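# Load six cart bottles upright into fridge, close door

## Task

Move all six bottles from the cart into the refrigerator so each one stands upright, then close the refrigerator door completely. A glass bottle dropping any real distance means failure; opening or closing the door with a slam means failure; the robot toppling or being left tilted means failure. At the end, release the gripper and back the robot away.

## Robot and tools

ROBOT. One TidyBot++: a wheeled base 0.54 m long, 0.50 m wide, 0.38 m tall, carrying a single seven-joint arm with a two-finger gripper. The shoulder sits 0.12 m ahead of the base centre at 0.68 m height. Segments: upper arm 0.42 m, forearm 0.31 m, hand 0.31 m to the hand point. At the start the arm is folded, hand pointing down, sticking up to 0.08 m beyond the base front. Cameras: base_camera (fixed on the base, 644x364) and wrist_camera (fisheye, 644x476, looks along the hand). Occasionally a loose object gets nudged by an outside push.

FRAMES. Base frame: origin on the floor below the base centre, x forward, y left, z up, metres. hand_pose is reported in this frame as [x, y, z, qw, qx, qy, qz] for the point between the finger pads; the hand's own z axis runs along the fingers and the fingers close along its y axis. Odometry frame = base frame as it was at scene start; base_odometry is wheel-count only (slip looks like travel), heading in rad, left positive, -3.142 to 3.142. base_tilt is in degrees, forward/right positive.

TOOL move. Every argument except cameras and blocking forms one action; give at least one of base, joints, target, plus optional speeds.
- base: an object holding relative offsets from where the base last measured itself, along the base's axes at command start: translate_m (forward +, -2 to 2 m), strafe_m (left +, -2 to 2 m), rotate_rad (counter-clockwise +, -6.3 to 6.3). Translate and strafe together drive a straight line.
- joints: absolute targets keyed by name: joint_1_rad..joint_7_rad in radians and gripper_pos (0 open to 1 closed; pad gap about 85 x (1 - gripper_pos) mm). Ranges: joint_2_rad ±2.249, joint_4_rad ±2.579, joint_6_rad ±2.099; joints 1, 3, 5, 7 unlimited but take the short way, so turn in steps below half a turn. Sign notes: joint_1_rad positive turns the arm clockwise seen from above (opposite to heading); joint_2_rad 0 is upper arm vertical, positive leans forward; joint_4_rad 0 is straight, negative folds forward when joint_3_rad is 3.14; joint_6_rad negative bends the hand forward (joint_3_rad 3.14, joint_5_rad 0); joint_7_rad 1.57 with hand down puts fingers opening left/right.
- target: one list of seven numbers, an absolute hand pose in the base frame [x, y, z, qw, qx, qy, qz], metres. With target, joints may contain only gripper_pos.
- speeds: caps for this action: translate_m/strafe_m 0.05 to 0.5 m/s (name only one if both are used), rotate_rad 0.1 to 1.57 rad/s, gripper_pos.
- cameras: list of base_camera, wrist_camera or all; [] for none. blocking: true (default) waits until everything rests; false returns in about 0.5 s while motion continues.
Unknown keys make a call invalid; out-of-range values get it refused, and a refusal or an unrequested stop cancels the rest of that reply's move/wait/finished_scene calls.

OTHER TOOLS. wait(seconds 0 to 10, cameras) returns state and images without commanding anything. stop(cameras) brakes all running motions. zoom_image(camera, region [x0, y0, x1, y1] pixels, at most 504x504) enlarges part of the latest image. read_manual returns licence text only. finished_scene(scene) ends the scene for good; the goal must then hold without the robot.

RESULT LINES. move: done or the worst status. base_status, joint_status, hand_status: moving, done, off_target (resting away from target, maybe still pushing), contact_stop, time_out, not_followed, torque_fault, limit_stop_at_motor_heat. hand_target: where the joints' targets would put the hand. motor_effort: percent of max per motor, peak in brackets. on_its_own: things the robot did unasked. pictures: order of images. Also ARM HIT, MOTOR HOT, OVER-TEMPERATURE FAULT, joint command not followed / pose unreachable with cause.

ACCURACY. Hand moves usually end off_target within about 3 cm; fix by adding (wanted - hand_pose) to the previous target's x, y, z. To freeze the hand, resend hand_target, not hand_pose. Joints stop short by up to their tolerance; correct by last command + (wanted - read). The arm sags with a load and is not gravity-compensated for it; never command a loaded joint to its current reading. A set-down object shows as hand_pose barely dropping while commands keep going lower. Hand pointing down reaches at most about 0.94 m high, only near the base. Low, close, forward-pointing targets often fail or drive the arm into the base.

CAUTIONS. Lower glass bottles gently onto the shelf before opening; never release mid-air or while moving. Move the fridge door slowly both ways. The arm ignores obstacles and keeps pushing; don't drive or turn the base while the arm is caught high up, and don't swing a stretched arm sideways or reach far out from folded over nearby furniture, or the robot may tip; back off to right a lean. Hard hits cause torque faults (10 s arm freeze). Long stretched holds heat motors. Avoid squeezing hard on an object still resting on something, or yanking a gripped part. Faster overall robot time is better.

Each tool is called as name([rows], argument=value, ...), one row to a line, values as JSON.

## Session

I'll start by looking at the current state.

move()

Scene clock: 0.00 s.
base_odometry: x=+0.000 y=+0.000 heading=+0.000
base_tilt: forward=+0.2 right=+0.9
base_status: not commanded
joint_positions: joint_1_rad=+0.034 joint_2_rad=-0.312 joint_3_rad=+3.189 joint_4_rad=-2.550 joint_5_rad=-0.032 joint_6_rad=-0.907 joint_7_rad=+1.587 gripper_pos=+0.000
joint_status: not commanded
motor_effort: joint_1_rad=+0 joint_2_rad=-3 joint_3_rad=+0 joint_4_rad=+11 joint_5_rad=-1 joint_6_rad=+0 joint_7_rad=+0
hand_pose: x=+0.2370 y=+0.0014 z=+0.5769 quat_wxyz=(-0.020, +0.999, -0.041, -0.001) (m; base frame)
hand_target: x=+0.2358 y=+0.0015 z=+0.5762 quat_wxyz=(-0.020, +0.999, -0.041, -0.002) (m; base frame)
hand_status: not commanded
pictures: base_camera, wrist_camera

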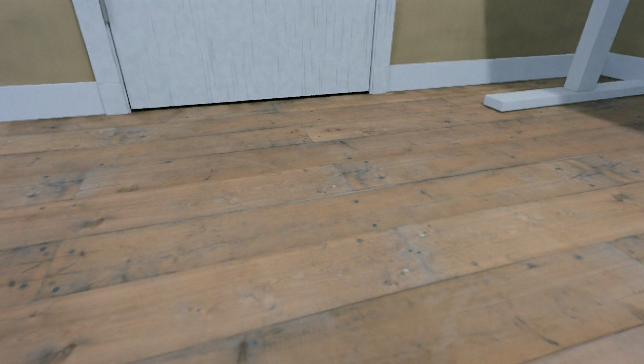

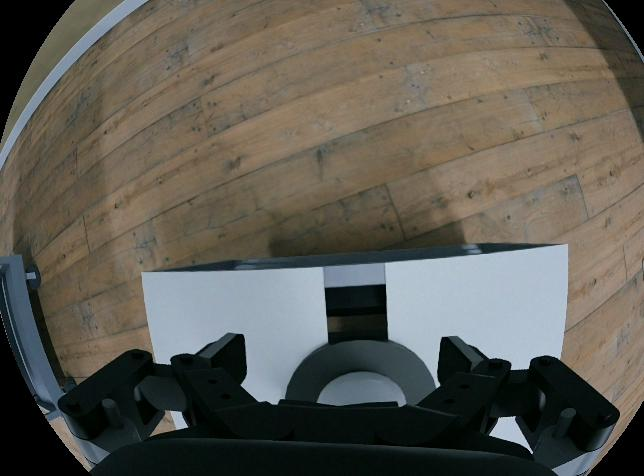

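move(joints={"joint_2_rad": -0.4, "joint_4_rad": -2.2, "joint_6_rad": 0.05, "joint_3_rad": 3.1416, "joint_5_rad": 0.0, "joint_7_rad": 1.5708, "joint_1_rad": 0.0})

Scene clock: 17.57 s.
move: done
base_odometry: x=+0.000 y=+0.000 heading=+0.000
base_tilt: forward=+0.2 right=+0.9
base_status: not commanded
joint_positions: joint_1_rad=+0.018 joint_2_rad=-0.387 joint_3_rad=+3.169 joint_4_rad=-2.202 joint_5_rad=-0.032 joint_6_rad=-0.024 joint_7_rad=+1.587 gripper_pos=+0.000
joint_status: all done
motor_effort: joint_1_rad=+0(1) joint_2_rad=-7(7) joint_3_rad=+0(2) joint_4_rad=+18(19) joint_5_rad=-1(2) joint_6_rad=+9(9) joint_7_rad=+0(1)
hand_pose: x=+0.5652 y=-0.0204 z=+0.9129 quat_wxyz=(+0.004, +0.795, -0.027, +0.606) (m; base frame)
hand_target: x=+0.5676 y=+0.0013 z=+0.9424 quat_wxyz=(+0.000, +0.768, +0.000, +0.641) (m; base frame)
hand_status: not commanded
pictures: base_camera, wrist_camera

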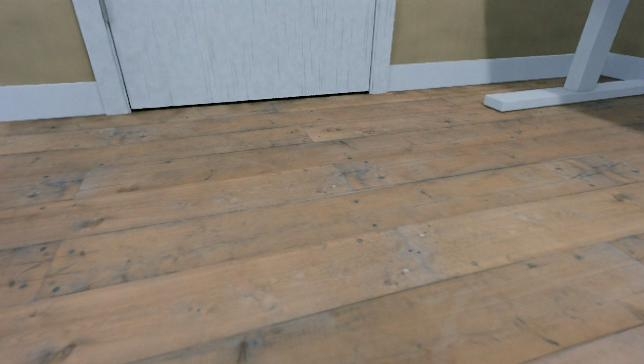

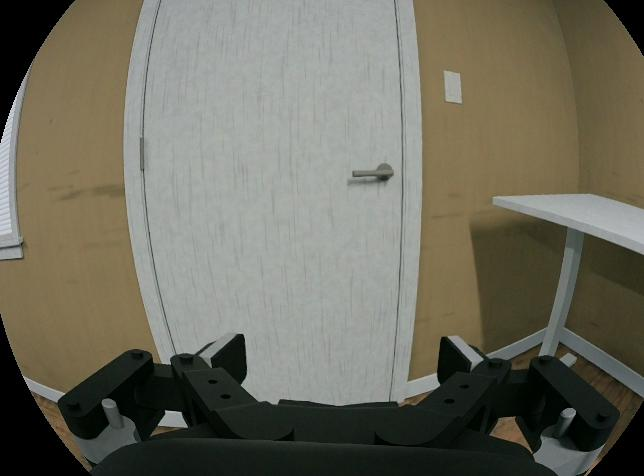

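move(joints={"joint_1_rad": -0.8})

move(joints={"joint_1_rad": 0.8})

Scene clock: 26.47 s.
move: done
base_odometry: x=+0.000 y=+0.000 heading=+0.000
base_tilt: forward=+0.1 right=+0.8
base_status: not commanded
joint_positions: joint_1_rad=-0.783 joint_2_rad=-0.387 joint_3_rad=+3.164 joint_4_rad=-2.202 joint_5_rad=-0.032 joint_6_rad=-0.022 joint_7_rad=+1.587 gripper_pos=+0.000
joint_status: all done
motor_effort: joint_1_rad=+0(1) joint_2_rad=-7(7) joint_3_rad=+0(2) joint_4_rad=+18(19) joint_5_rad=-1(1) joint_6_rad=+9(9) joint_7_rad=+0(1)
hand_pose: x=+0.4426 y=+0.3082 z=+0.9137 quat_wxyz=(-0.234, +0.741, +0.287, +0.560) (m; base frame)
hand_target: x=+0.4306 y=+0.3227 z=+0.9424 quat_wxyz=(-0.250, +0.707, +0.299, +0.590) (m; base frame)
hand_status: not commanded
pictures: base_camera, wrist_camera

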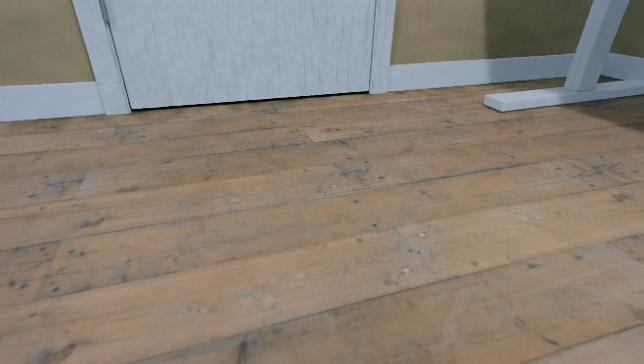

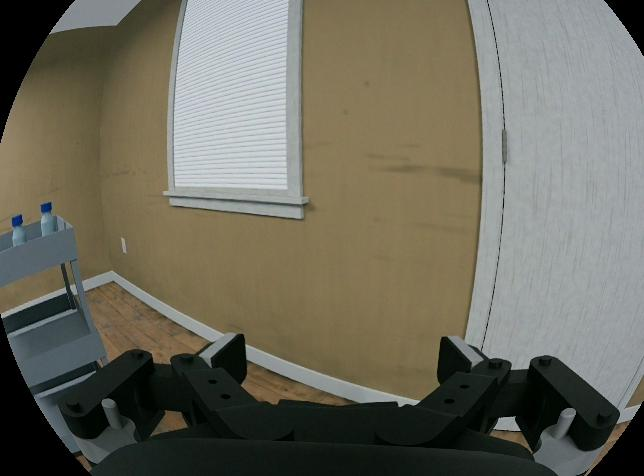

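Scene clock: 29.27 s.
move: done
base_odometry: x=+0.000 y=+0.000 heading=+0.000
base_tilt: forward=+0.1 right=+0.9
base_status: not commanded
joint_positions: joint_1_rad=+0.783 joint_2_rad=-0.387 joint_3_rad=+3.164 joint_4_rad=-2.202 joint_5_rad=-0.032 joint_6_rad=-0.021 joint_7_rad=+1.587 gripper_pos=+0.000
joint_status: all done
motor_effort: joint_1_rad=+0(1) joint_2_rad=-7(7) joint_3_rad=+0(2) joint_4_rad=+18(19) joint_5_rad=+0(1) joint_6_rad=+8(9) joint_7_rad=+0(1)
hand_pose: x=+0.4290 y=-0.3219 z=+0.9138 quat_wxyz=(+0.230, +0.728, -0.319, +0.562) (m; base frame)
hand_target: x=+0.4325 y=-0.3209 z=+0.9424 quat_wxyz=(+0.250, +0.707, -0.299, +0.590) (m; base frame)
hand_status: not commanded
pictures: base_camera, wrist_camera

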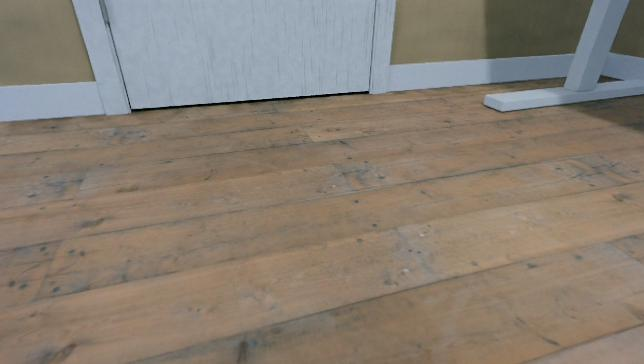

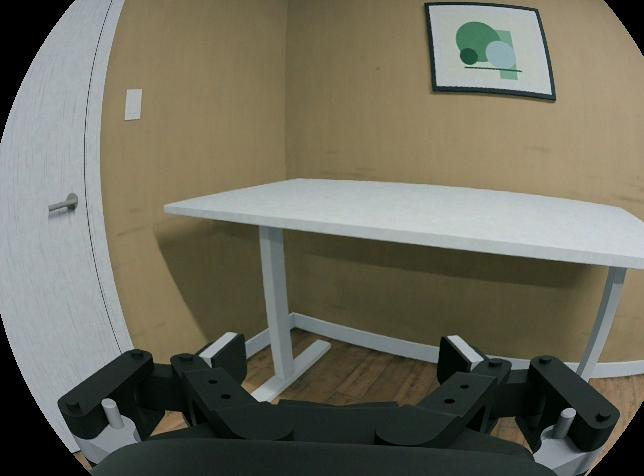

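move(joints={"joint_1_rad": -1.5, "joint_2_rad": -0.8, "joint_4_rad": -2.5, "joint_6_rad": 0.0}, cameras=["wrist_camera"])

move(joints={"joint_1_rad": -2.4}, cameras=["wrist_camera"])

move(joints={"joint_1_rad": -3.3}, cameras=["wrist_camera"])

Scene clock: 45.63 s.
move: done
base_odometry: x=+0.000 y=+0.000 heading=+0.000
base_tilt: forward=+0.2 right=+0.8
base_status: not commanded
joint_positions: joint_1_rad=-1.483 joint_2_rad=-0.781 joint_3_rad=+3.164 joint_4_rad=-2.470 joint_5_rad=-0.032 joint_6_rad=-0.021 joint_7_rad=+1.587 gripper_pos=+0.000
joint_status: all done
motor_effort: joint_1_rad=+0(2) joint_2_rad=+3(8) joint_3_rad=+0(1) joint_4_rad=+19(20) joint_5_rad=+0(1) joint_6_rad=+9(10) joint_7_rad=-1(1)
hand_pose: x=+0.1544 y=+0.3224 z=+0.9003 quat_wxyz=(-0.448, +0.568, +0.497, +0.480) (m; base frame)
hand_target: x=+0.1402 y=+0.3179 z=+0.8943 quat_wxyz=(-0.450, +0.550, +0.512, +0.483) (m; base frame)
hand_status: not commanded
pictures: wrist_camera

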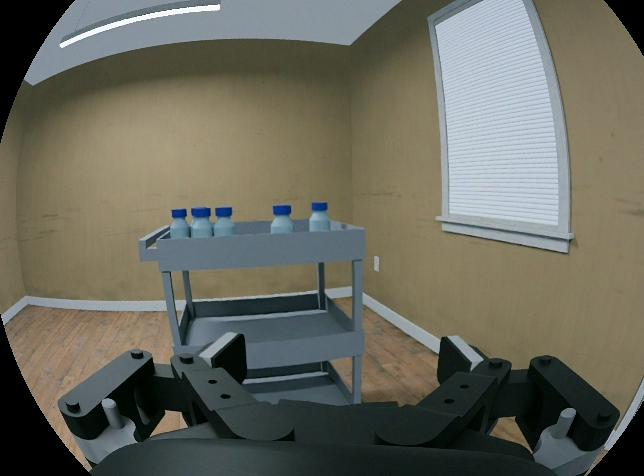

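Scene clock: 47.80 s.
move: done
base_odometry: x=+0.000 y=+0.000 heading=+0.000
base_tilt: forward=+0.2 right=+0.9
base_status: not commanded
joint_positions: joint_1_rad=-2.383 joint_2_rad=-0.781 joint_3_rad=+3.164 joint_4_rad=-2.471 joint_5_rad=-0.032 joint_6_rad=-0.021 joint_7_rad=+1.587 gripper_pos=+0.000
joint_status: all done
motor_effort: joint_1_rad=+0(2) joint_2_rad=+3(4) joint_3_rad=+0(1) joint_4_rad=+19(19) joint_5_rad=-1(1) joint_6_rad=+9(10) joint_7_rad=+0(1)
hand_pose: x=-0.1115 y=+0.2281 z=+0.9001 quat_wxyz=(-0.612, +0.295, +0.695, +0.237) (m; base frame)
hand_target: x=-0.1168 y=+0.2142 z=+0.8943 quat_wxyz=(-0.615, +0.272, +0.700, +0.239) (m; base frame)
hand_status: not commanded
pictures: wrist_camera

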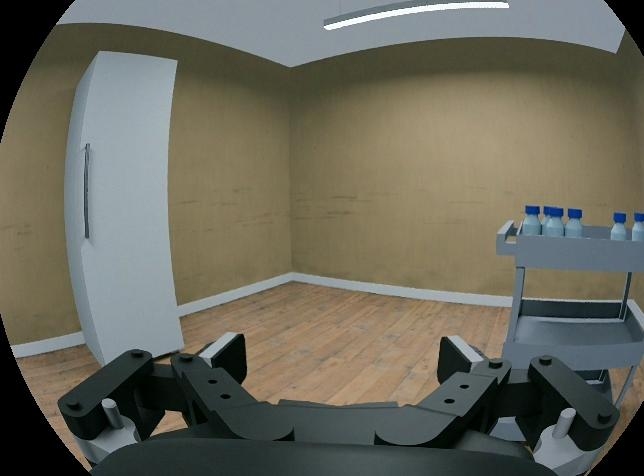

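Scene clock: 49.97 s.
move: done
base_odometry: x=+0.000 y=+0.000 heading=+0.000
base_tilt: forward=+0.2 right=+0.8
base_status: not commanded
joint_positions: joint_1_rad=-3.283 joint_2_rad=-0.782 joint_3_rad=+3.164 joint_4_rad=-2.471 joint_5_rad=-0.032 joint_6_rad=-0.021 joint_7_rad=+1.587 gripper_pos=+0.000
joint_status: all done
motor_effort: joint_1_rad=+0(1) joint_2_rad=+3(4) joint_3_rad=+0(1) joint_4_rad=+19(19) joint_5_rad=+0(1) joint_6_rad=+8(10) joint_7_rad=+0(1)
hand_pose: x=-0.2029 y=-0.0388 z=+0.9000 quat_wxyz=(-0.654, -0.037, +0.754, -0.052) (m; base frame)
hand_target: x=-0.1954 y=-0.0516 z=+0.8943 quat_wxyz=(-0.658, -0.059, +0.749, -0.052) (m; base frame)
hand_status: not commanded
pictures: wrist_camera

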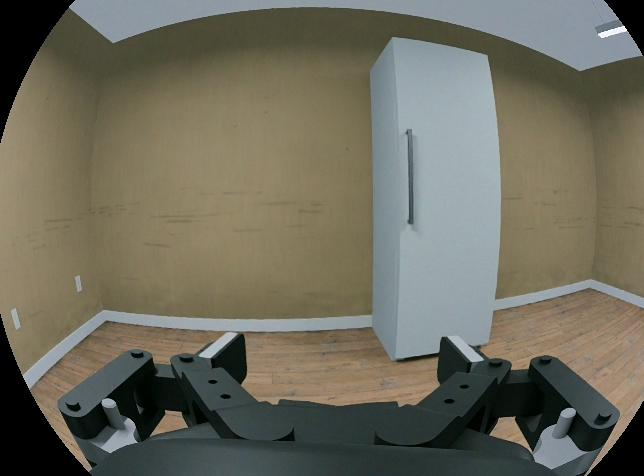

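move(base={"translate_m": -0.5, "strafe_m": 0.2, "rotate_rad": -2.92}, joints={"joint_1_rad": 0.0, "joint_2_rad": -0.4, "joint_4_rad": -2.2, "joint_6_rad": 0.2}, cameras=["base_camera", "wrist_camera"])

Scene clock: 243.47 s.
move: done
base_odometry: x=-0.500 y=+0.200 heading=-2.919
base_tilt: forward=+0.2 right=+0.9
base_status: done
joint_positions: joint_1_rad=-6.267 joint_2_rad=-0.420 joint_3_rad=+3.157 joint_4_rad=-2.212 joint_5_rad=-0.032 joint_6_rad=+0.127 joint_7_rad=+1.587 gripper_pos=+0.000
joint_status: all done
motor_effort: joint_1_rad=+0(2) joint_2_rad=-6(7) joint_3_rad=+0(2) joint_4_rad=+19(19) joint_5_rad=+0(1) joint_6_rad=+9(10) joint_7_rad=+0(1)
hand_pose: x=+0.5639 y=-0.0151 z=+0.9681 quat_wxyz=(-0.004, -0.739, +0.020, -0.673) (m; base frame)
hand_target: x=+0.5725 y=+0.0013 z=+0.9888 quat_wxyz=(+0.000, -0.717, +0.000, -0.697) (m; base frame)
hand_status: not commanded
pictures: base_camera, wrist_camera

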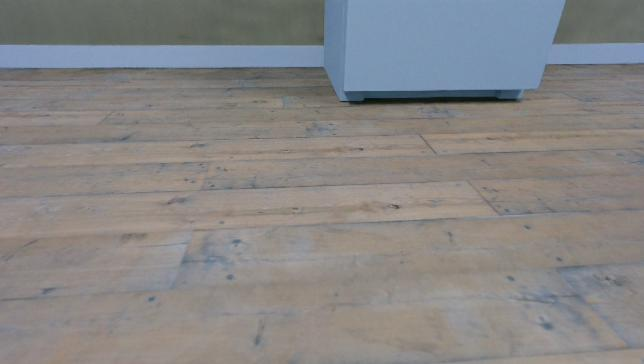

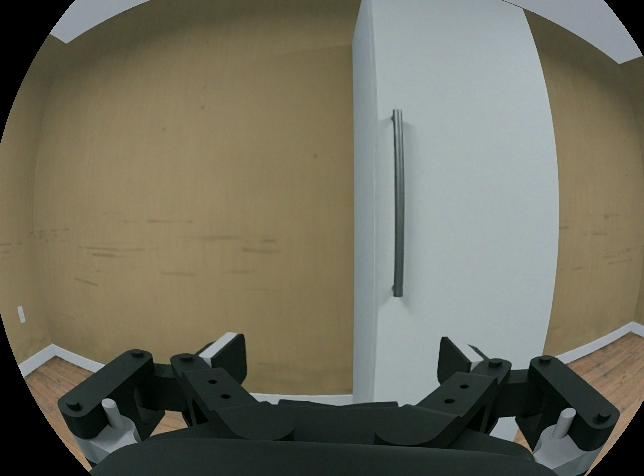

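zoom_image(camera="base_camera", region=[300, 0, 600, 170])

zoom_image(camera="wrist_camera", region=[330, 60, 600, 340])

Scaled by 1.680.

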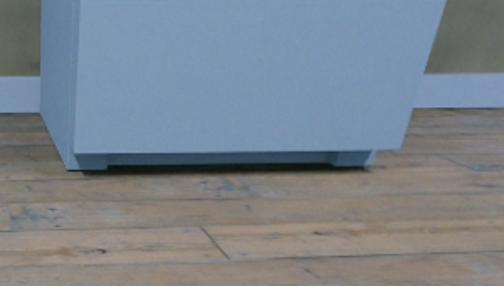

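Scaled by 1.800.

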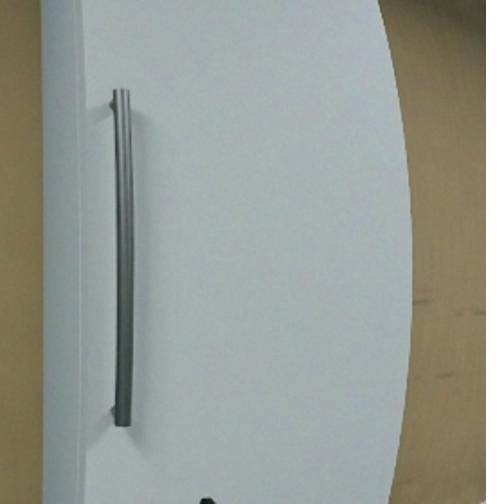

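move(base={"translate_m": 0.45, "strafe_m": -0.14, "rotate_rad": 0.02}, joints={"joint_3_rad": 3.1116, "joint_5_rad": 0.03, "joint_7_rad": 1.555, "joint_2_rad": -0.38, "joint_4_rad": -2.19, "joint_6_rad": 0.3}, cameras=["wrist_camera"])

Scene clock: 333.83 s.
move: done
base_odometry: x=-0.970 y=+0.237 heading=-2.900
base_tilt: forward=+0.1 right=+0.9
base_status: done
joint_positions: joint_1_rad=-6.272 joint_2_rad=-0.388 joint_3_rad=+3.126 joint_4_rad=-2.197 joint_5_rad=-0.025 joint_6_rad=+0.236 joint_7_rad=+1.584 gripper_pos=+0.000
joint_status: all done
motor_effort: joint_1_rad=+0(1) joint_2_rad=-6(9) joint_3_rad=+0(1) joint_4_rad=+19(20) joint_5_rad=-1(1) joint_6_rad=+9(10) joint_7_rad=+0(1)
hand_pose: x=+0.5766 y=+0.0029 z=+0.9964 quat_wxyz=(+0.001, -0.708, +0.003, -0.706) (m; base frame)
hand_target: x=+0.5784 y=+0.0206 z=+1.0166 quat_wxyz=(+0.005, -0.685, -0.021, -0.728) (m; base frame)
hand_status: not commanded
pictures: wrist_camera

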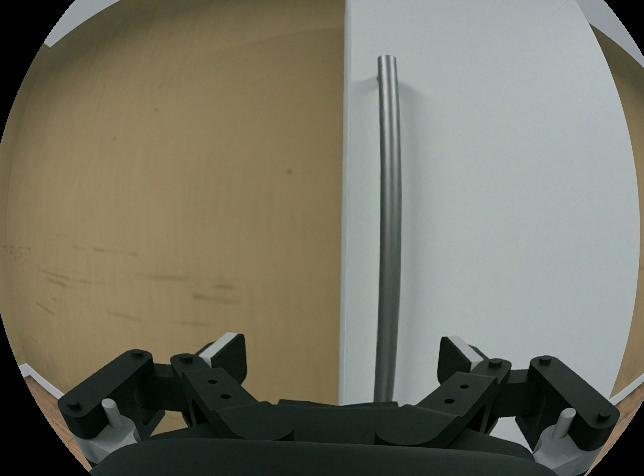

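move(base={"translate_m": 0.1, "strafe_m": -0.047}, cameras=["wrist_camera"])

Scene clock: 361.87 s.
move: done
base_odometry: x=-1.079 y=+0.259 heading=-2.900
base_tilt: forward=+0.2 right=+0.9
base_status: done
joint_positions: joint_1_rad=-6.272 joint_2_rad=-0.382 joint_3_rad=+3.126 joint_4_rad=-2.196 joint_5_rad=-0.025 joint_6_rad=+0.236 joint_7_rad=+1.584 gripper_pos=+0.000
joint_status: not commanded
motor_effort: joint_1_rad=+0(0) joint_2_rad=-7(10) joint_3_rad=+0(1) joint_4_rad=+18(19) joint_5_rad=+0(1) joint_6_rad=+9(9) joint_7_rad=+0(1)
hand_pose: x=+0.5784 y=+0.0029 z=+0.9939 quat_wxyz=(+0.001, -0.710, +0.003, -0.704) (m; base frame)
hand_target: x=+0.5784 y=+0.0206 z=+1.0166 quat_wxyz=(+0.005, -0.685, -0.021, -0.728) (m; base frame)
hand_status: not commanded
pictures: wrist_camera

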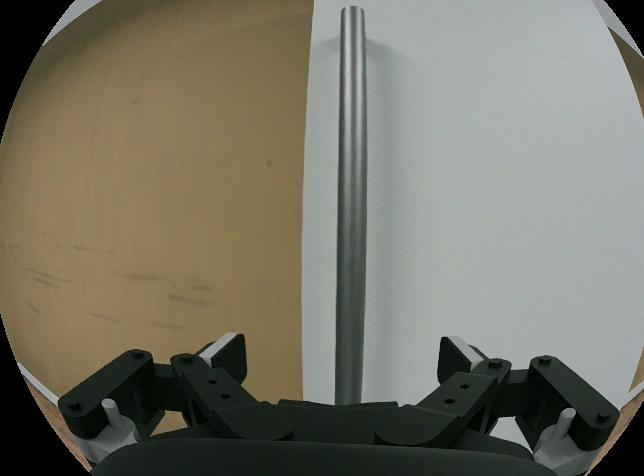

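move(base={"translate_m": 0.083, "strafe_m": -0.006}, speeds={"translate_m": 0.1}, cameras=["wrist_camera"])

Scene clock: 373.17 s.
move: done
base_odometry: x=-1.161 y=+0.245 heading=-2.900
base_tilt: forward=+0.2 right=+0.8
base_status: done
joint_positions: joint_1_rad=-6.272 joint_2_rad=-0.382 joint_3_rad=+3.126 joint_4_rad=-2.196 joint_5_rad=-0.025 joint_6_rad=+0.236 joint_7_rad=+1.584 gripper_pos=+0.000
joint_status: not commanded
motor_effort: joint_1_rad=+0(1) joint_2_rad=-7(10) joint_3_rad=+0(1) joint_4_rad=+18(19) joint_5_rad=+0(1) joint_6_rad=+9(9) joint_7_rad=+0(1)
hand_pose: x=+0.5784 y=+0.0030 z=+0.9939 quat_wxyz=(+0.001, -0.710, +0.003, -0.704) (m; base frame)
hand_target: x=+0.5784 y=+0.0206 z=+1.0166 quat_wxyz=(+0.005, -0.685, -0.021, -0.728) (m; base frame)
hand_status: not commanded
pictures: wrist_camera

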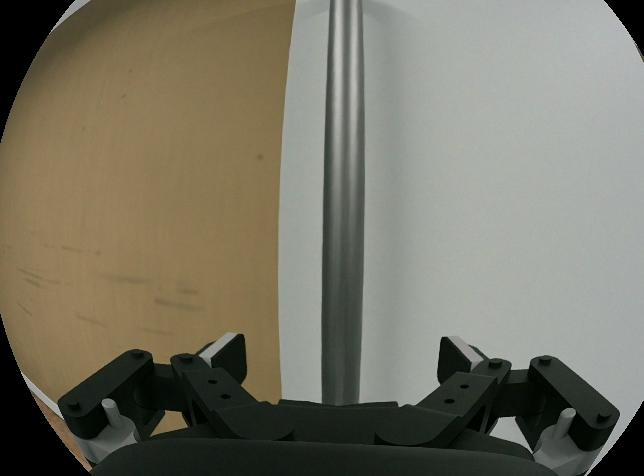

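move(joints={"gripper_pos": 0.85}, cameras=["wrist_camera"])

Scene clock: 378.03 s.
move: done
base_odometry: x=-1.161 y=+0.245 heading=-2.900
base_tilt: forward=+0.2 right=+0.9
base_status: not commanded
joint_positions: joint_1_rad=-6.272 joint_2_rad=-0.382 joint_3_rad=+3.126 joint_4_rad=-2.196 joint_5_rad=-0.025 joint_6_rad=+0.236 joint_7_rad=+1.584 gripper_pos=+0.850
joint_status: all done
motor_effort: joint_1_rad=+0(0) joint_2_rad=-7(7) joint_3_rad=+0(1) joint_4_rad=+18(19) joint_5_rad=+0(1) joint_6_rad=+9(10) joint_7_rad=+0(1)
hand_pose: x=+0.5784 y=+0.0030 z=+0.9939 quat_wxyz=(+0.001, -0.710, +0.003, -0.704) (m; base frame)
hand_target: x=+0.5784 y=+0.0206 z=+1.0166 quat_wxyz=(+0.005, -0.685, -0.021, -0.728) (m; base frame)
hand_status: not commanded
pictures: wrist_camera

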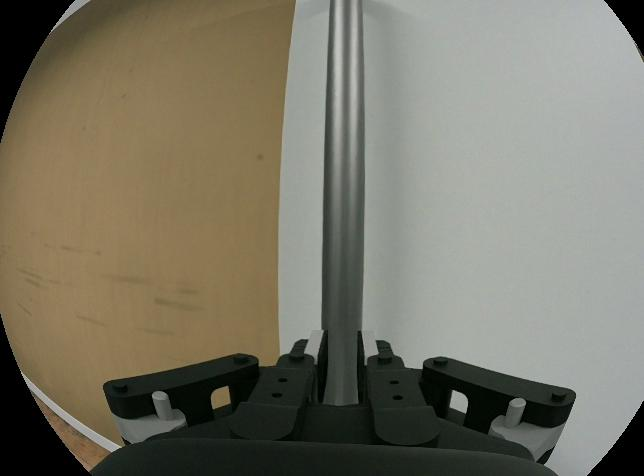

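move(joints={"gripper_pos": 1.0}, cameras=["wrist_camera"])

Scene clock: 386.33 s.
move: done
base_odometry: x=-1.161 y=+0.245 heading=-2.900
base_tilt: forward=+0.2 right=+0.8
base_status: not commanded
joint_positions: joint_1_rad=-6.272 joint_2_rad=-0.382 joint_3_rad=+3.126 joint_4_rad=-2.196 joint_5_rad=-0.025 joint_6_rad=+0.236 joint_7_rad=+1.584 gripper_pos=+0.999
joint_status: all done
motor_effort: joint_1_rad=+0(0) joint_2_rad=-7(7) joint_3_rad=+0(1) joint_4_rad=+19(19) joint_5_rad=-1(1) joint_6_rad=+9(10) joint_7_rad=+0(1)
hand_pose: x=+0.5784 y=+0.0030 z=+0.9939 quat_wxyz=(+0.001, -0.710, +0.003, -0.704) (m; base frame)
hand_target: x=+0.5784 y=+0.0206 z=+1.0166 quat_wxyz=(+0.005, -0.685, -0.021, -0.728) (m; base frame)
hand_status: not commanded
pictures: wrist_camera

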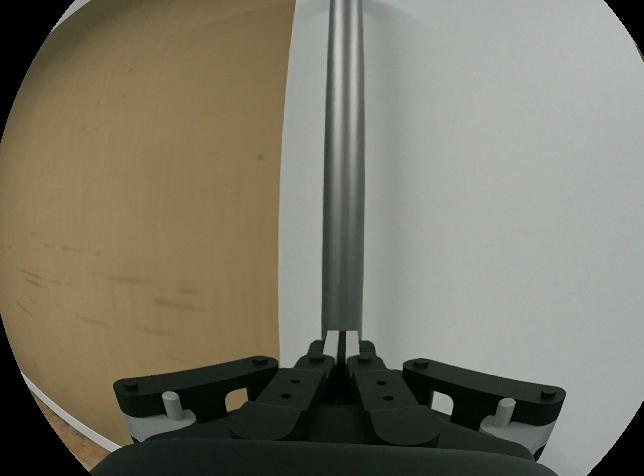

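move(joints={"gripper_pos": 0.3}, cameras=[])

move(base={"translate_m": 0.035, "strafe_m": -0.002}, speeds={"translate_m": 0.1}, cameras=["wrist_camera"])

move(joints={"gripper_pos": 0.85}, cameras=["wrist_camera"])

Scene clock: 404.33 s.
move: done
base_odometry: x=-1.161 y=+0.245 heading=-2.900
base_tilt: forward=+0.2 right=+0.9
base_status: not commanded
joint_positions: joint_1_rad=-6.272 joint_2_rad=-0.382 joint_3_rad=+3.126 joint_4_rad=-2.196 joint_5_rad=-0.025 joint_6_rad=+0.236 joint_7_rad=+1.584 gripper_pos=+0.300
joint_status: all done
motor_effort: joint_1_rad=+0(1) joint_2_rad=-7(7) joint_3_rad=+0(1) joint_4_rad=+19(19) joint_5_rad=+0(1) joint_6_rad=+10(10) joint_7_rad=+0(1)
hand_pose: x=+0.5784 y=+0.0030 z=+0.9939 quat_wxyz=(+0.001, -0.710, +0.003, -0.704) (m; base frame)
hand_target: x=+0.5784 y=+0.0206 z=+1.0166 quat_wxyz=(+0.005, -0.685, -0.021, -0.728) (m; base frame)
hand_status: not commanded
pictures: none
No camera images: "cameras" was empty.

Scene clock: 405.23 s.
move: done
base_odometry: x=-1.196 y=+0.239 heading=-2.900
base_tilt: forward=+0.2 right=+0.9
base_status: done
joint_positions: joint_1_rad=-6.272 joint_2_rad=-0.382 joint_3_rad=+3.126 joint_4_rad=-2.196 joint_5_rad=-0.025 joint_6_rad=+0.236 joint_7_rad=+1.584 gripper_pos=+0.300
joint_status: not commanded
motor_effort: joint_1_rad=+0(0) joint_2_rad=-7(9) joint_3_rad=+0(1) joint_4_rad=+18(19) joint_5_rad=-1(1) joint_6_rad=+8(10) joint_7_rad=+0(1)
hand_pose: x=+0.5784 y=+0.0030 z=+0.9941 quat_wxyz=(+0.001, -0.710, +0.003, -0.704) (m; base frame)
hand_target: x=+0.5784 y=+0.0206 z=+1.0166 quat_wxyz=(+0.005, -0.685, -0.021, -0.728) (m; base frame)
hand_status: not commanded
pictures: wrist_camera

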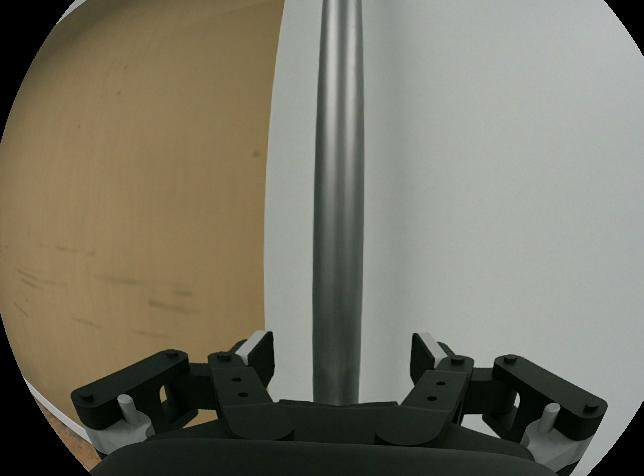

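Scene clock: 406.07 s.
move: done
base_odometry: x=-1.196 y=+0.239 heading=-2.900
base_tilt: forward=+0.2 right=+0.8
base_status: not commanded
joint_positions: joint_1_rad=-6.272 joint_2_rad=-0.382 joint_3_rad=+3.126 joint_4_rad=-2.196 joint_5_rad=-0.025 joint_6_rad=+0.236 joint_7_rad=+1.584 gripper_pos=+0.850
joint_status: all done
motor_effort: joint_1_rad=+0(0) joint_2_rad=-7(7) joint_3_rad=+0(1) joint_4_rad=+19(19) joint_5_rad=+0(1) joint_6_rad=+9(9) joint_7_rad=+0(1)
hand_pose: x=+0.5784 y=+0.0030 z=+0.9941 quat_wxyz=(+0.001, -0.710, +0.003, -0.704) (m; base frame)
hand_target: x=+0.5784 y=+0.0206 z=+1.0166 quat_wxyz=(+0.005, -0.685, -0.021, -0.728) (m; base frame)
hand_status: not commanded
pictures: wrist_camera

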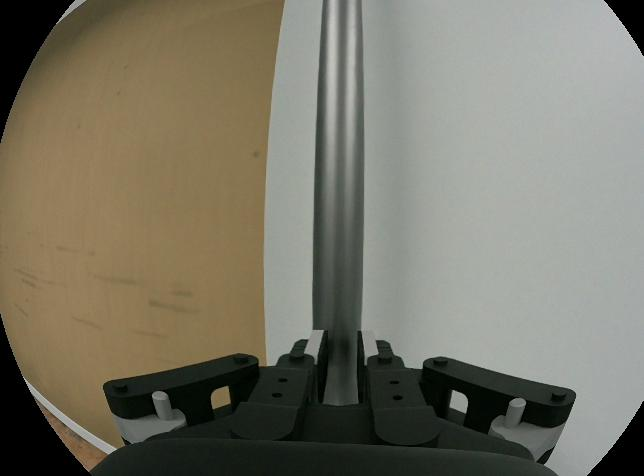

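zoom_image(camera="wrist_camera", region=[240, 270, 440, 420])

Scaled by 2.520.

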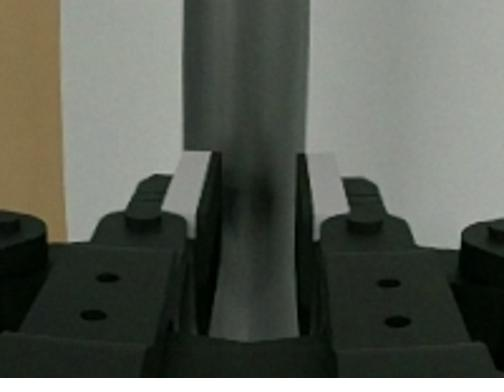

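move(joints={"gripper_pos": 0.3}, cameras=[])

move(base={"translate_m": 0.033}, speeds={"translate_m": 0.1}, cameras=[])

move(joints={"gripper_pos": 0.85}, cameras=["wrist_camera"])

Scene clock: 461.93 s.
move: done
base_odometry: x=-1.196 y=+0.239 heading=-2.900
base_tilt: forward=+0.2 right=+0.9
base_status: not commanded
joint_positions: joint_1_rad=-6.272 joint_2_rad=-0.382 joint_3_rad=+3.126 joint_4_rad=-2.196 joint_5_rad=-0.025 joint_6_rad=+0.236 joint_7_rad=+1.584 gripper_pos=+0.300
joint_status: all done
motor_effort: joint_1_rad=+0(0) joint_2_rad=-7(7) joint_3_rad=+0(1) joint_4_rad=+18(19) joint_5_rad=+0(1) joint_6_rad=+9(9) joint_7_rad=+0(1)
hand_pose: x=+0.5784 y=+0.0030 z=+0.9941 quat_wxyz=(+0.001, -0.710, +0.003, -0.704) (m; base frame)
hand_target: x=+0.5784 y=+0.0206 z=+1.0166 quat_wxyz=(+0.005, -0.685, -0.021, -0.728) (m; base frame)
hand_status: not commanded
pictures: none
No camera images: "cameras" was empty.

Scene clock: 462.80 s.
move: done
base_odometry: x=-1.228 y=+0.231 heading=-2.900
base_tilt: forward=+0.2 right=+0.9
base_status: done
joint_positions: joint_1_rad=-6.272 joint_2_rad=-0.381 joint_3_rad=+3.126 joint_4_rad=-2.196 joint_5_rad=-0.025 joint_6_rad=+0.236 joint_7_rad=+1.584 gripper_pos=+0.300
joint_status: not commanded
motor_effort: joint_1_rad=+0(0) joint_2_rad=-7(9) joint_3_rad=+0(1) joint_4_rad=+18(19) joint_5_rad=-1(1) joint_6_rad=+9(10) joint_7_rad=+0(1)
hand_pose: x=+0.5786 y=+0.0030 z=+0.9938 quat_wxyz=(+0.001, -0.710, +0.003, -0.704) (m; base frame)
hand_target: x=+0.5784 y=+0.0206 z=+1.0166 quat_wxyz=(+0.005, -0.685, -0.021, -0.728) (m; base frame)
hand_status: not commanded
pictures: none
No camera images: "cameras" was empty.

Scene clock: 463.63 s.
move: off_target
base_odometry: x=-1.228 y=+0.231 heading=-2.900
base_tilt: forward=+0.2 right=+0.9
base_status: not commanded
joint_positions: joint_1_rad=-6.275 joint_2_rad=-0.382 joint_3_rad=+3.123 joint_4_rad=-2.197 joint_5_rad=-0.025 joint_6_rad=+0.236 joint_7_rad=+1.584 gripper_pos=+0.759
joint_status: gripper_pos off_target (ended at +0.759, target +0.850)
motor_effort: joint_1_rad=+1(5) joint_2_rad=-7(7) joint_3_rad=+1(5) joint_4_rad=+21(24) joint_5_rad=+0(2) joint_6_rad=+11(12) joint_7_rad=+0(1)
hand_pose: x=+0.5781 y=+0.0060 z=+0.9940 quat_wxyz=(+0.003, -0.710, +0.000, -0.704) (m; base frame)
hand_target: x=+0.5784 y=+0.0206 z=+1.0166 quat_wxyz=(+0.005, -0.685, -0.021, -0.728) (m; base frame)
hand_status: not commanded
pictures: wrist_camera

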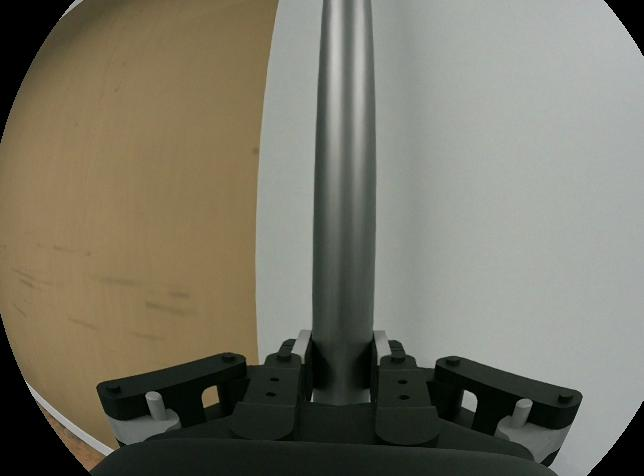

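move(joints={"gripper_pos": 0.95}, cameras=[])

move(base={"translate_m": -0.081, "strafe_m": -0.124, "rotate_rad": 0.1745}, speeds={"translate_m": 0.1, "rotate_rad": 0.12}, cameras=["base_camera", "wrist_camera"])

Scene clock: 486.33 s.
move: off_target
base_odometry: x=-1.228 y=+0.231 heading=-2.900
base_tilt: forward=+0.1 right=+0.9
base_status: not commanded
joint_positions: joint_1_rad=-6.276 joint_2_rad=-0.382 joint_3_rad=+3.123 joint_4_rad=-2.197 joint_5_rad=-0.025 joint_6_rad=+0.236 joint_7_rad=+1.584 gripper_pos=+0.759
joint_status: gripper_pos off_target (ended at +0.759, target +0.950)
motor_effort: joint_1_rad=-1(1) joint_2_rad=-7(8) joint_3_rad=-2(2) joint_4_rad=+21(21) joint_5_rad=+0(1) joint_6_rad=+11(11) joint_7_rad=+0(1)
hand_pose: x=+0.5781 y=+0.0065 z=+0.9939 quat_wxyz=(+0.003, -0.710, +0.000, -0.704) (m; base frame)
hand_target: x=+0.5784 y=+0.0206 z=+1.0166 quat_wxyz=(+0.005, -0.685, -0.021, -0.728) (m; base frame)
hand_status: not commanded
pictures: none
No camera images: "cameras" was empty.

Scene clock: 488.37 s.
move: done
base_odometry: x=-1.179 y=+0.371 heading=-2.725
base_tilt: forward=+0.2 right=+0.8
base_status: done
joint_positions: joint_1_rad=-6.279 joint_2_rad=-0.329 joint_3_rad=+3.120 joint_4_rad=-2.168 joint_5_rad=-0.025 joint_6_rad=+0.262 joint_7_rad=+1.584 gripper_pos=+0.761
joint_status: not commanded
motor_effort: joint_1_rad=+0(5) joint_2_rad=-15(30) joint_3_rad=+1(6) joint_4_rad=+18(21) joint_5_rad=+1(2) joint_6_rad=+10(11) joint_7_rad=+1(1)
hand_pose: x=+0.5972 y=+0.0089 z=+0.9945 quat_wxyz=(+0.005, -0.709, -0.002, -0.705) (m; base frame)
hand_target: x=+0.5784 y=+0.0206 z=+1.0166 quat_wxyz=(+0.005, -0.685, -0.021, -0.728) (m; base frame)
hand_status: not commanded
pictures: base_camera, wrist_camera

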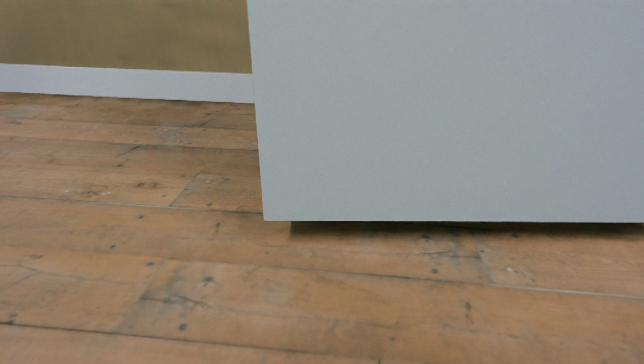

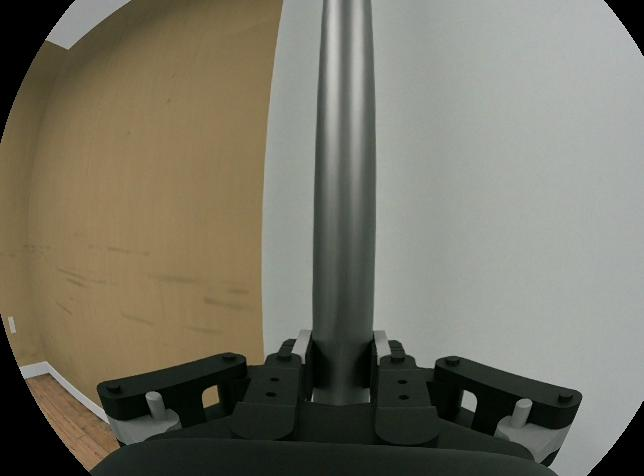

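move(base={"translate_m": -0.138, "strafe_m": -0.267, "rotate_rad": 0.349}, speeds={"translate_m": 0.15, "rotate_rad": 0.18}, cameras=["base_camera", "wrist_camera"])

Scene clock: 499.93 s.
move: done
base_odometry: x=-1.161 y=+0.671 heading=-2.375
base_tilt: forward=+0.2 right=+0.8
base_status: done
joint_positions: joint_1_rad=-6.294 joint_2_rad=-0.330 joint_3_rad=+3.107 joint_4_rad=-2.168 joint_5_rad=-0.025 joint_6_rad=+0.262 joint_7_rad=+1.584 gripper_pos=+0.761
joint_status: not commanded
motor_effort: joint_1_rad=+2(6) joint_2_rad=-14(21) joint_3_rad=+2(7) joint_4_rad=+18(19) joint_5_rad=+0(2) joint_6_rad=+10(11) joint_7_rad=+1(2)
hand_pose: x=+0.5964 y=+0.0238 z=+0.9950 quat_wxyz=(+0.013, -0.709, -0.013, -0.705) (m; base frame)
hand_target: x=+0.5784 y=+0.0206 z=+1.0166 quat_wxyz=(+0.005, -0.685, -0.021, -0.728) (m; base frame)
hand_status: not commanded
pictures: base_camera, wrist_camera

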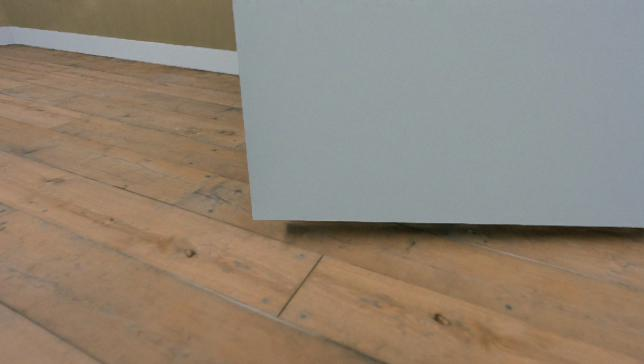

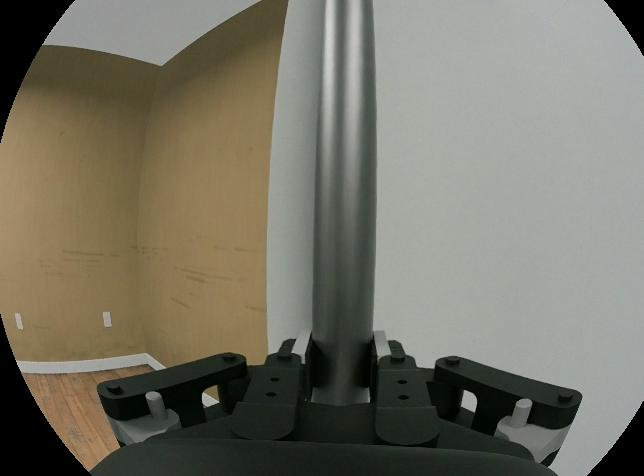

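move(base={"translate_m": -0.166, "strafe_m": -0.304, "rotate_rad": 0.4363}, speeds={"translate_m": 0.16, "rotate_rad": 0.2}, cameras=["base_camera", "wrist_camera"])

Scene clock: 543.20 s.
move: done
base_odometry: x=-1.252 y=+1.005 heading=-1.938
base_tilt: forward=+0.1 right=+0.8
base_status: done
joint_positions: joint_1_rad=-6.281 joint_2_rad=-0.333 joint_3_rad=+3.116 joint_4_rad=-2.170 joint_5_rad=-0.025 joint_6_rad=+0.262 joint_7_rad=+1.584 gripper_pos=+0.761
joint_status: not commanded
motor_effort: joint_1_rad=+0(5) joint_2_rad=-14(19) joint_3_rad=+0(7) joint_4_rad=+19(20) joint_5_rad=+1(3) joint_6_rad=+10(11) joint_7_rad=+0(2)
hand_pose: x=+0.5955 y=+0.0124 z=+0.9952 quat_wxyz=(+0.006, -0.709, -0.005, -0.706) (m; base frame)
hand_target: x=+0.5784 y=+0.0206 z=+1.0166 quat_wxyz=(+0.005, -0.685, -0.021, -0.728) (m; base frame)
hand_status: not commanded
pictures: base_camera, wrist_camera

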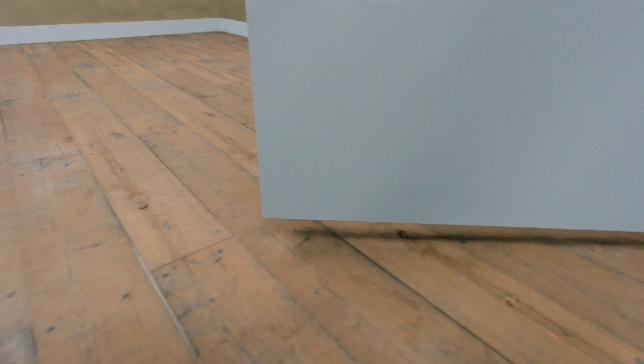

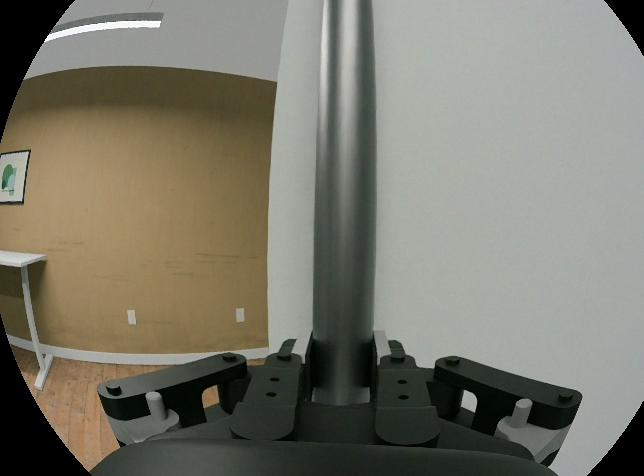

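move(base={"translate_m": -0.165, "strafe_m": -0.256, "rotate_rad": 0.36}, speeds={"translate_m": 0.16, "rotate_rad": 0.2}, cameras=["base_camera", "wrist_camera"])

Scene clock: 564.63 s.
move: done
base_odometry: x=-1.432 y=+1.251 heading=-1.577
base_tilt: forward=+0.3 right=+0.8
base_status: done
joint_positions: joint_1_rad=-6.282 joint_2_rad=-0.344 joint_3_rad=+3.120 joint_4_rad=-2.179 joint_5_rad=-0.024 joint_6_rad=+0.262 joint_7_rad=+1.584 gripper_pos=+0.761
joint_status: not commanded
motor_effort: joint_1_rad=+0(7) joint_2_rad=-13(20) joint_3_rad=-2(8) joint_4_rad=+20(22) joint_5_rad=+0(2) joint_6_rad=+11(13) joint_7_rad=+1(1)
hand_pose: x=+0.5914 y=+0.0110 z=+0.9949 quat_wxyz=(+0.006, -0.708, -0.004, -0.706) (m; base frame)
hand_target: x=+0.5784 y=+0.0206 z=+1.0166 quat_wxyz=(+0.005, -0.685, -0.021, -0.728) (m; base frame)
hand_status: not commanded
pictures: base_camera, wrist_camera

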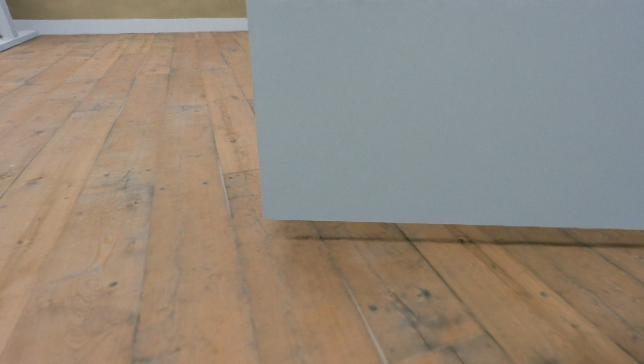

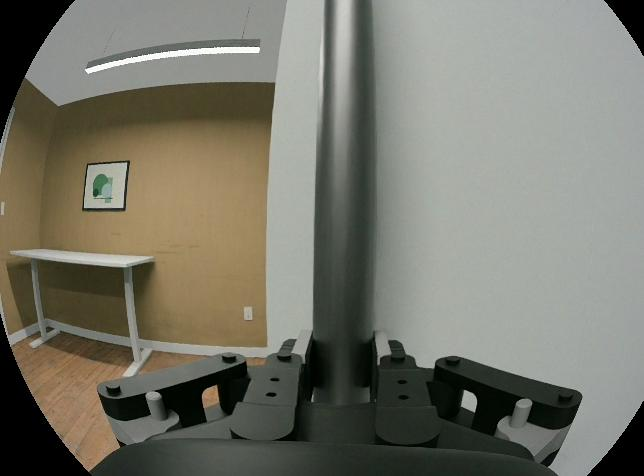

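move(base={"translate_m": -0.129, "strafe_m": -0.2, "rotate_rad": 0.29}, speeds={"translate_m": 0.14, "rotate_rad": 0.18}, cameras=["base_camera"])

Scene clock: 580.17 s.
move: done
base_odometry: x=-1.631 y=+1.381 heading=-1.287
base_tilt: forward=+0.2 right=+0.9
base_status: done
joint_positions: joint_1_rad=-6.281 joint_2_rad=-0.355 joint_3_rad=+3.119 joint_4_rad=-2.189 joint_5_rad=-0.024 joint_6_rad=+0.262 joint_7_rad=+1.584 gripper_pos=+0.761
joint_status: not commanded
motor_effort: joint_1_rad=+0(6) joint_2_rad=-11(17) joint_3_rad=-1(8) joint_4_rad=+21(24) joint_5_rad=+0(2) joint_6_rad=+12(14) joint_7_rad=+0(1)
hand_pose: x=+0.5872 y=+0.0106 z=+0.9945 quat_wxyz=(+0.005, -0.707, -0.003, -0.707) (m; base frame)
hand_target: x=+0.5784 y=+0.0206 z=+1.0166 quat_wxyz=(+0.005, -0.685, -0.021, -0.728) (m; base frame)
hand_status: not commanded
pictures: base_camera

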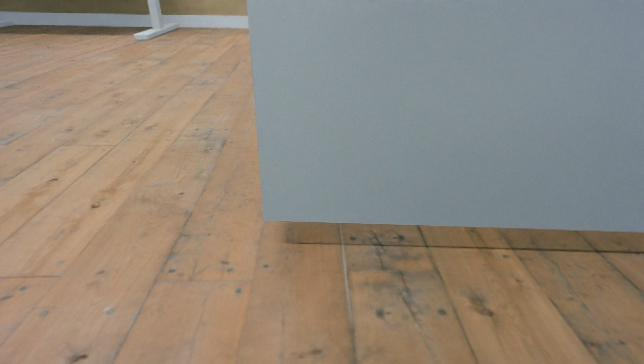

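move(base={"translate_m": -0.128, "strafe_m": -0.2, "rotate_rad": 0.29}, speeds={"translate_m": 0.14, "rotate_rad": 0.18}, cameras=["base_camera", "wrist_camera"])

Scene clock: 591.10 s.
move: done
base_odometry: x=-1.858 y=+1.448 heading=-0.995
base_tilt: forward=+0.6 right=+0.8
base_status: done
joint_positions: joint_1_rad=-6.306 joint_2_rad=-0.200 joint_3_rad=+3.100 joint_4_rad=-2.074 joint_5_rad=-0.024 joint_6_rad=+0.296 joint_7_rad=+1.584 gripper_pos=+0.766
joint_status: not commanded
motor_effort: joint_1_rad=+3(7) joint_2_rad=-45(47) joint_3_rad=+1(7) joint_4_rad=+0(24) joint_5_rad=+0(2) joint_6_rad=+3(14) joint_7_rad=+1(1)
hand_pose: x=+0.6450 y=+0.0351 z=+0.9978 quat_wxyz=(+0.021, -0.709, -0.019, -0.704) (m; base frame)
hand_target: x=+0.5784 y=+0.0206 z=+1.0166 quat_wxyz=(+0.005, -0.685, -0.021, -0.728) (m; base frame)
hand_status: not commanded
pictures: base_camera, wrist_camera

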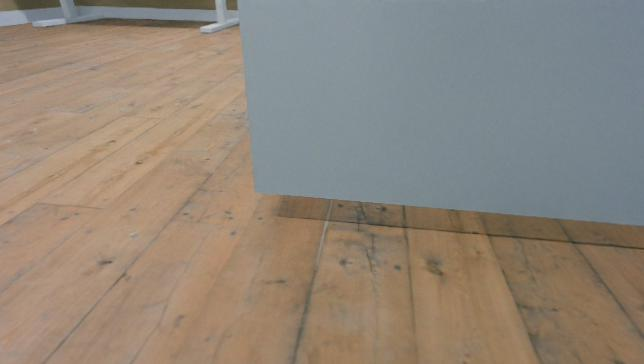

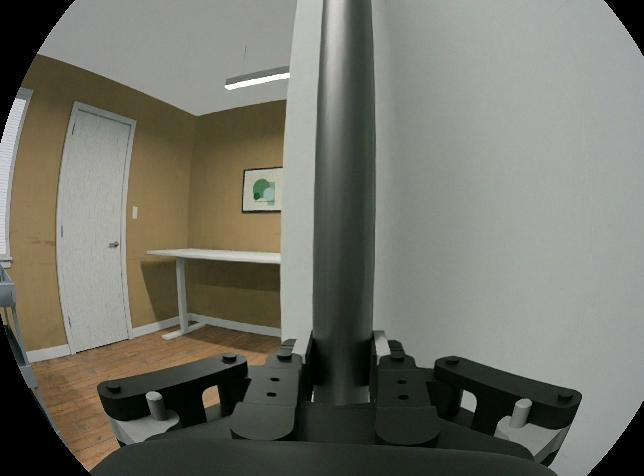

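move(base={"translate_m": 0.055, "strafe_m": 0.015}, speeds={"translate_m": 0.1}, cameras=[])

move(joints={"gripper_pos": 0.2}, cameras=["wrist_camera"])

Scene clock: 605.23 s.
move: done
base_odometry: x=-1.816 y=+1.410 heading=-0.995
base_tilt: forward=+0.3 right=+0.8
base_status: done
joint_positions: joint_1_rad=-6.290 joint_2_rad=-0.337 joint_3_rad=+3.102 joint_4_rad=-2.191 joint_5_rad=-0.024 joint_6_rad=+0.296 joint_7_rad=+1.584 gripper_pos=+0.766
joint_status: not commanded
motor_effort: joint_1_rad=+0(3) joint_2_rad=-16(49) joint_3_rad=+0(3) joint_4_rad=+19(23) joint_5_rad=+1(2) joint_6_rad=+12(13) joint_7_rad=+2(2)
hand_pose: x=+0.5921 y=+0.0239 z=+0.9948 quat_wxyz=(+0.012, -0.703, -0.014, -0.711) (m; base frame)
hand_target: x=+0.5784 y=+0.0206 z=+1.0166 quat_wxyz=(+0.005, -0.685, -0.021, -0.728) (m; base frame)
hand_status: not commanded
pictures: none
No camera images: "cameras" was empty.

Scene clock: 606.20 s.
move: done
base_odometry: x=-1.816 y=+1.410 heading=-0.995
base_tilt: forward=+0.2 right=+0.8
base_status: not commanded
joint_positions: joint_1_rad=-6.290 joint_2_rad=-0.380 joint_3_rad=+3.102 joint_4_rad=-2.191 joint_5_rad=-0.024 joint_6_rad=+0.296 joint_7_rad=+1.584 gripper_pos=+0.200
joint_status: all done
motor_effort: joint_1_rad=+0(1) joint_2_rad=-7(18) joint_3_rad=+0(1) joint_4_rad=+18(20) joint_5_rad=-1(2) joint_6_rad=+9(13) joint_7_rad=+0(2)
hand_pose: x=+0.5782 y=+0.0238 z=+1.0150 quat_wxyz=(+0.012, -0.687, -0.014, -0.726) (m; base frame)
hand_target: x=+0.5784 y=+0.0206 z=+1.0166 quat_wxyz=(+0.005, -0.685, -0.021, -0.728) (m; base frame)
hand_status: not commanded
pictures: wrist_camera

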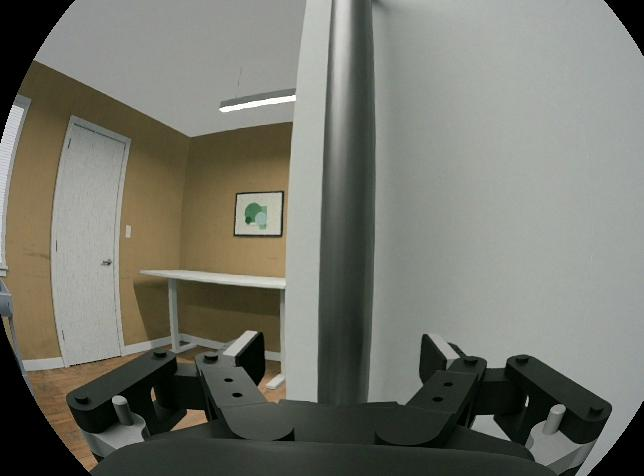

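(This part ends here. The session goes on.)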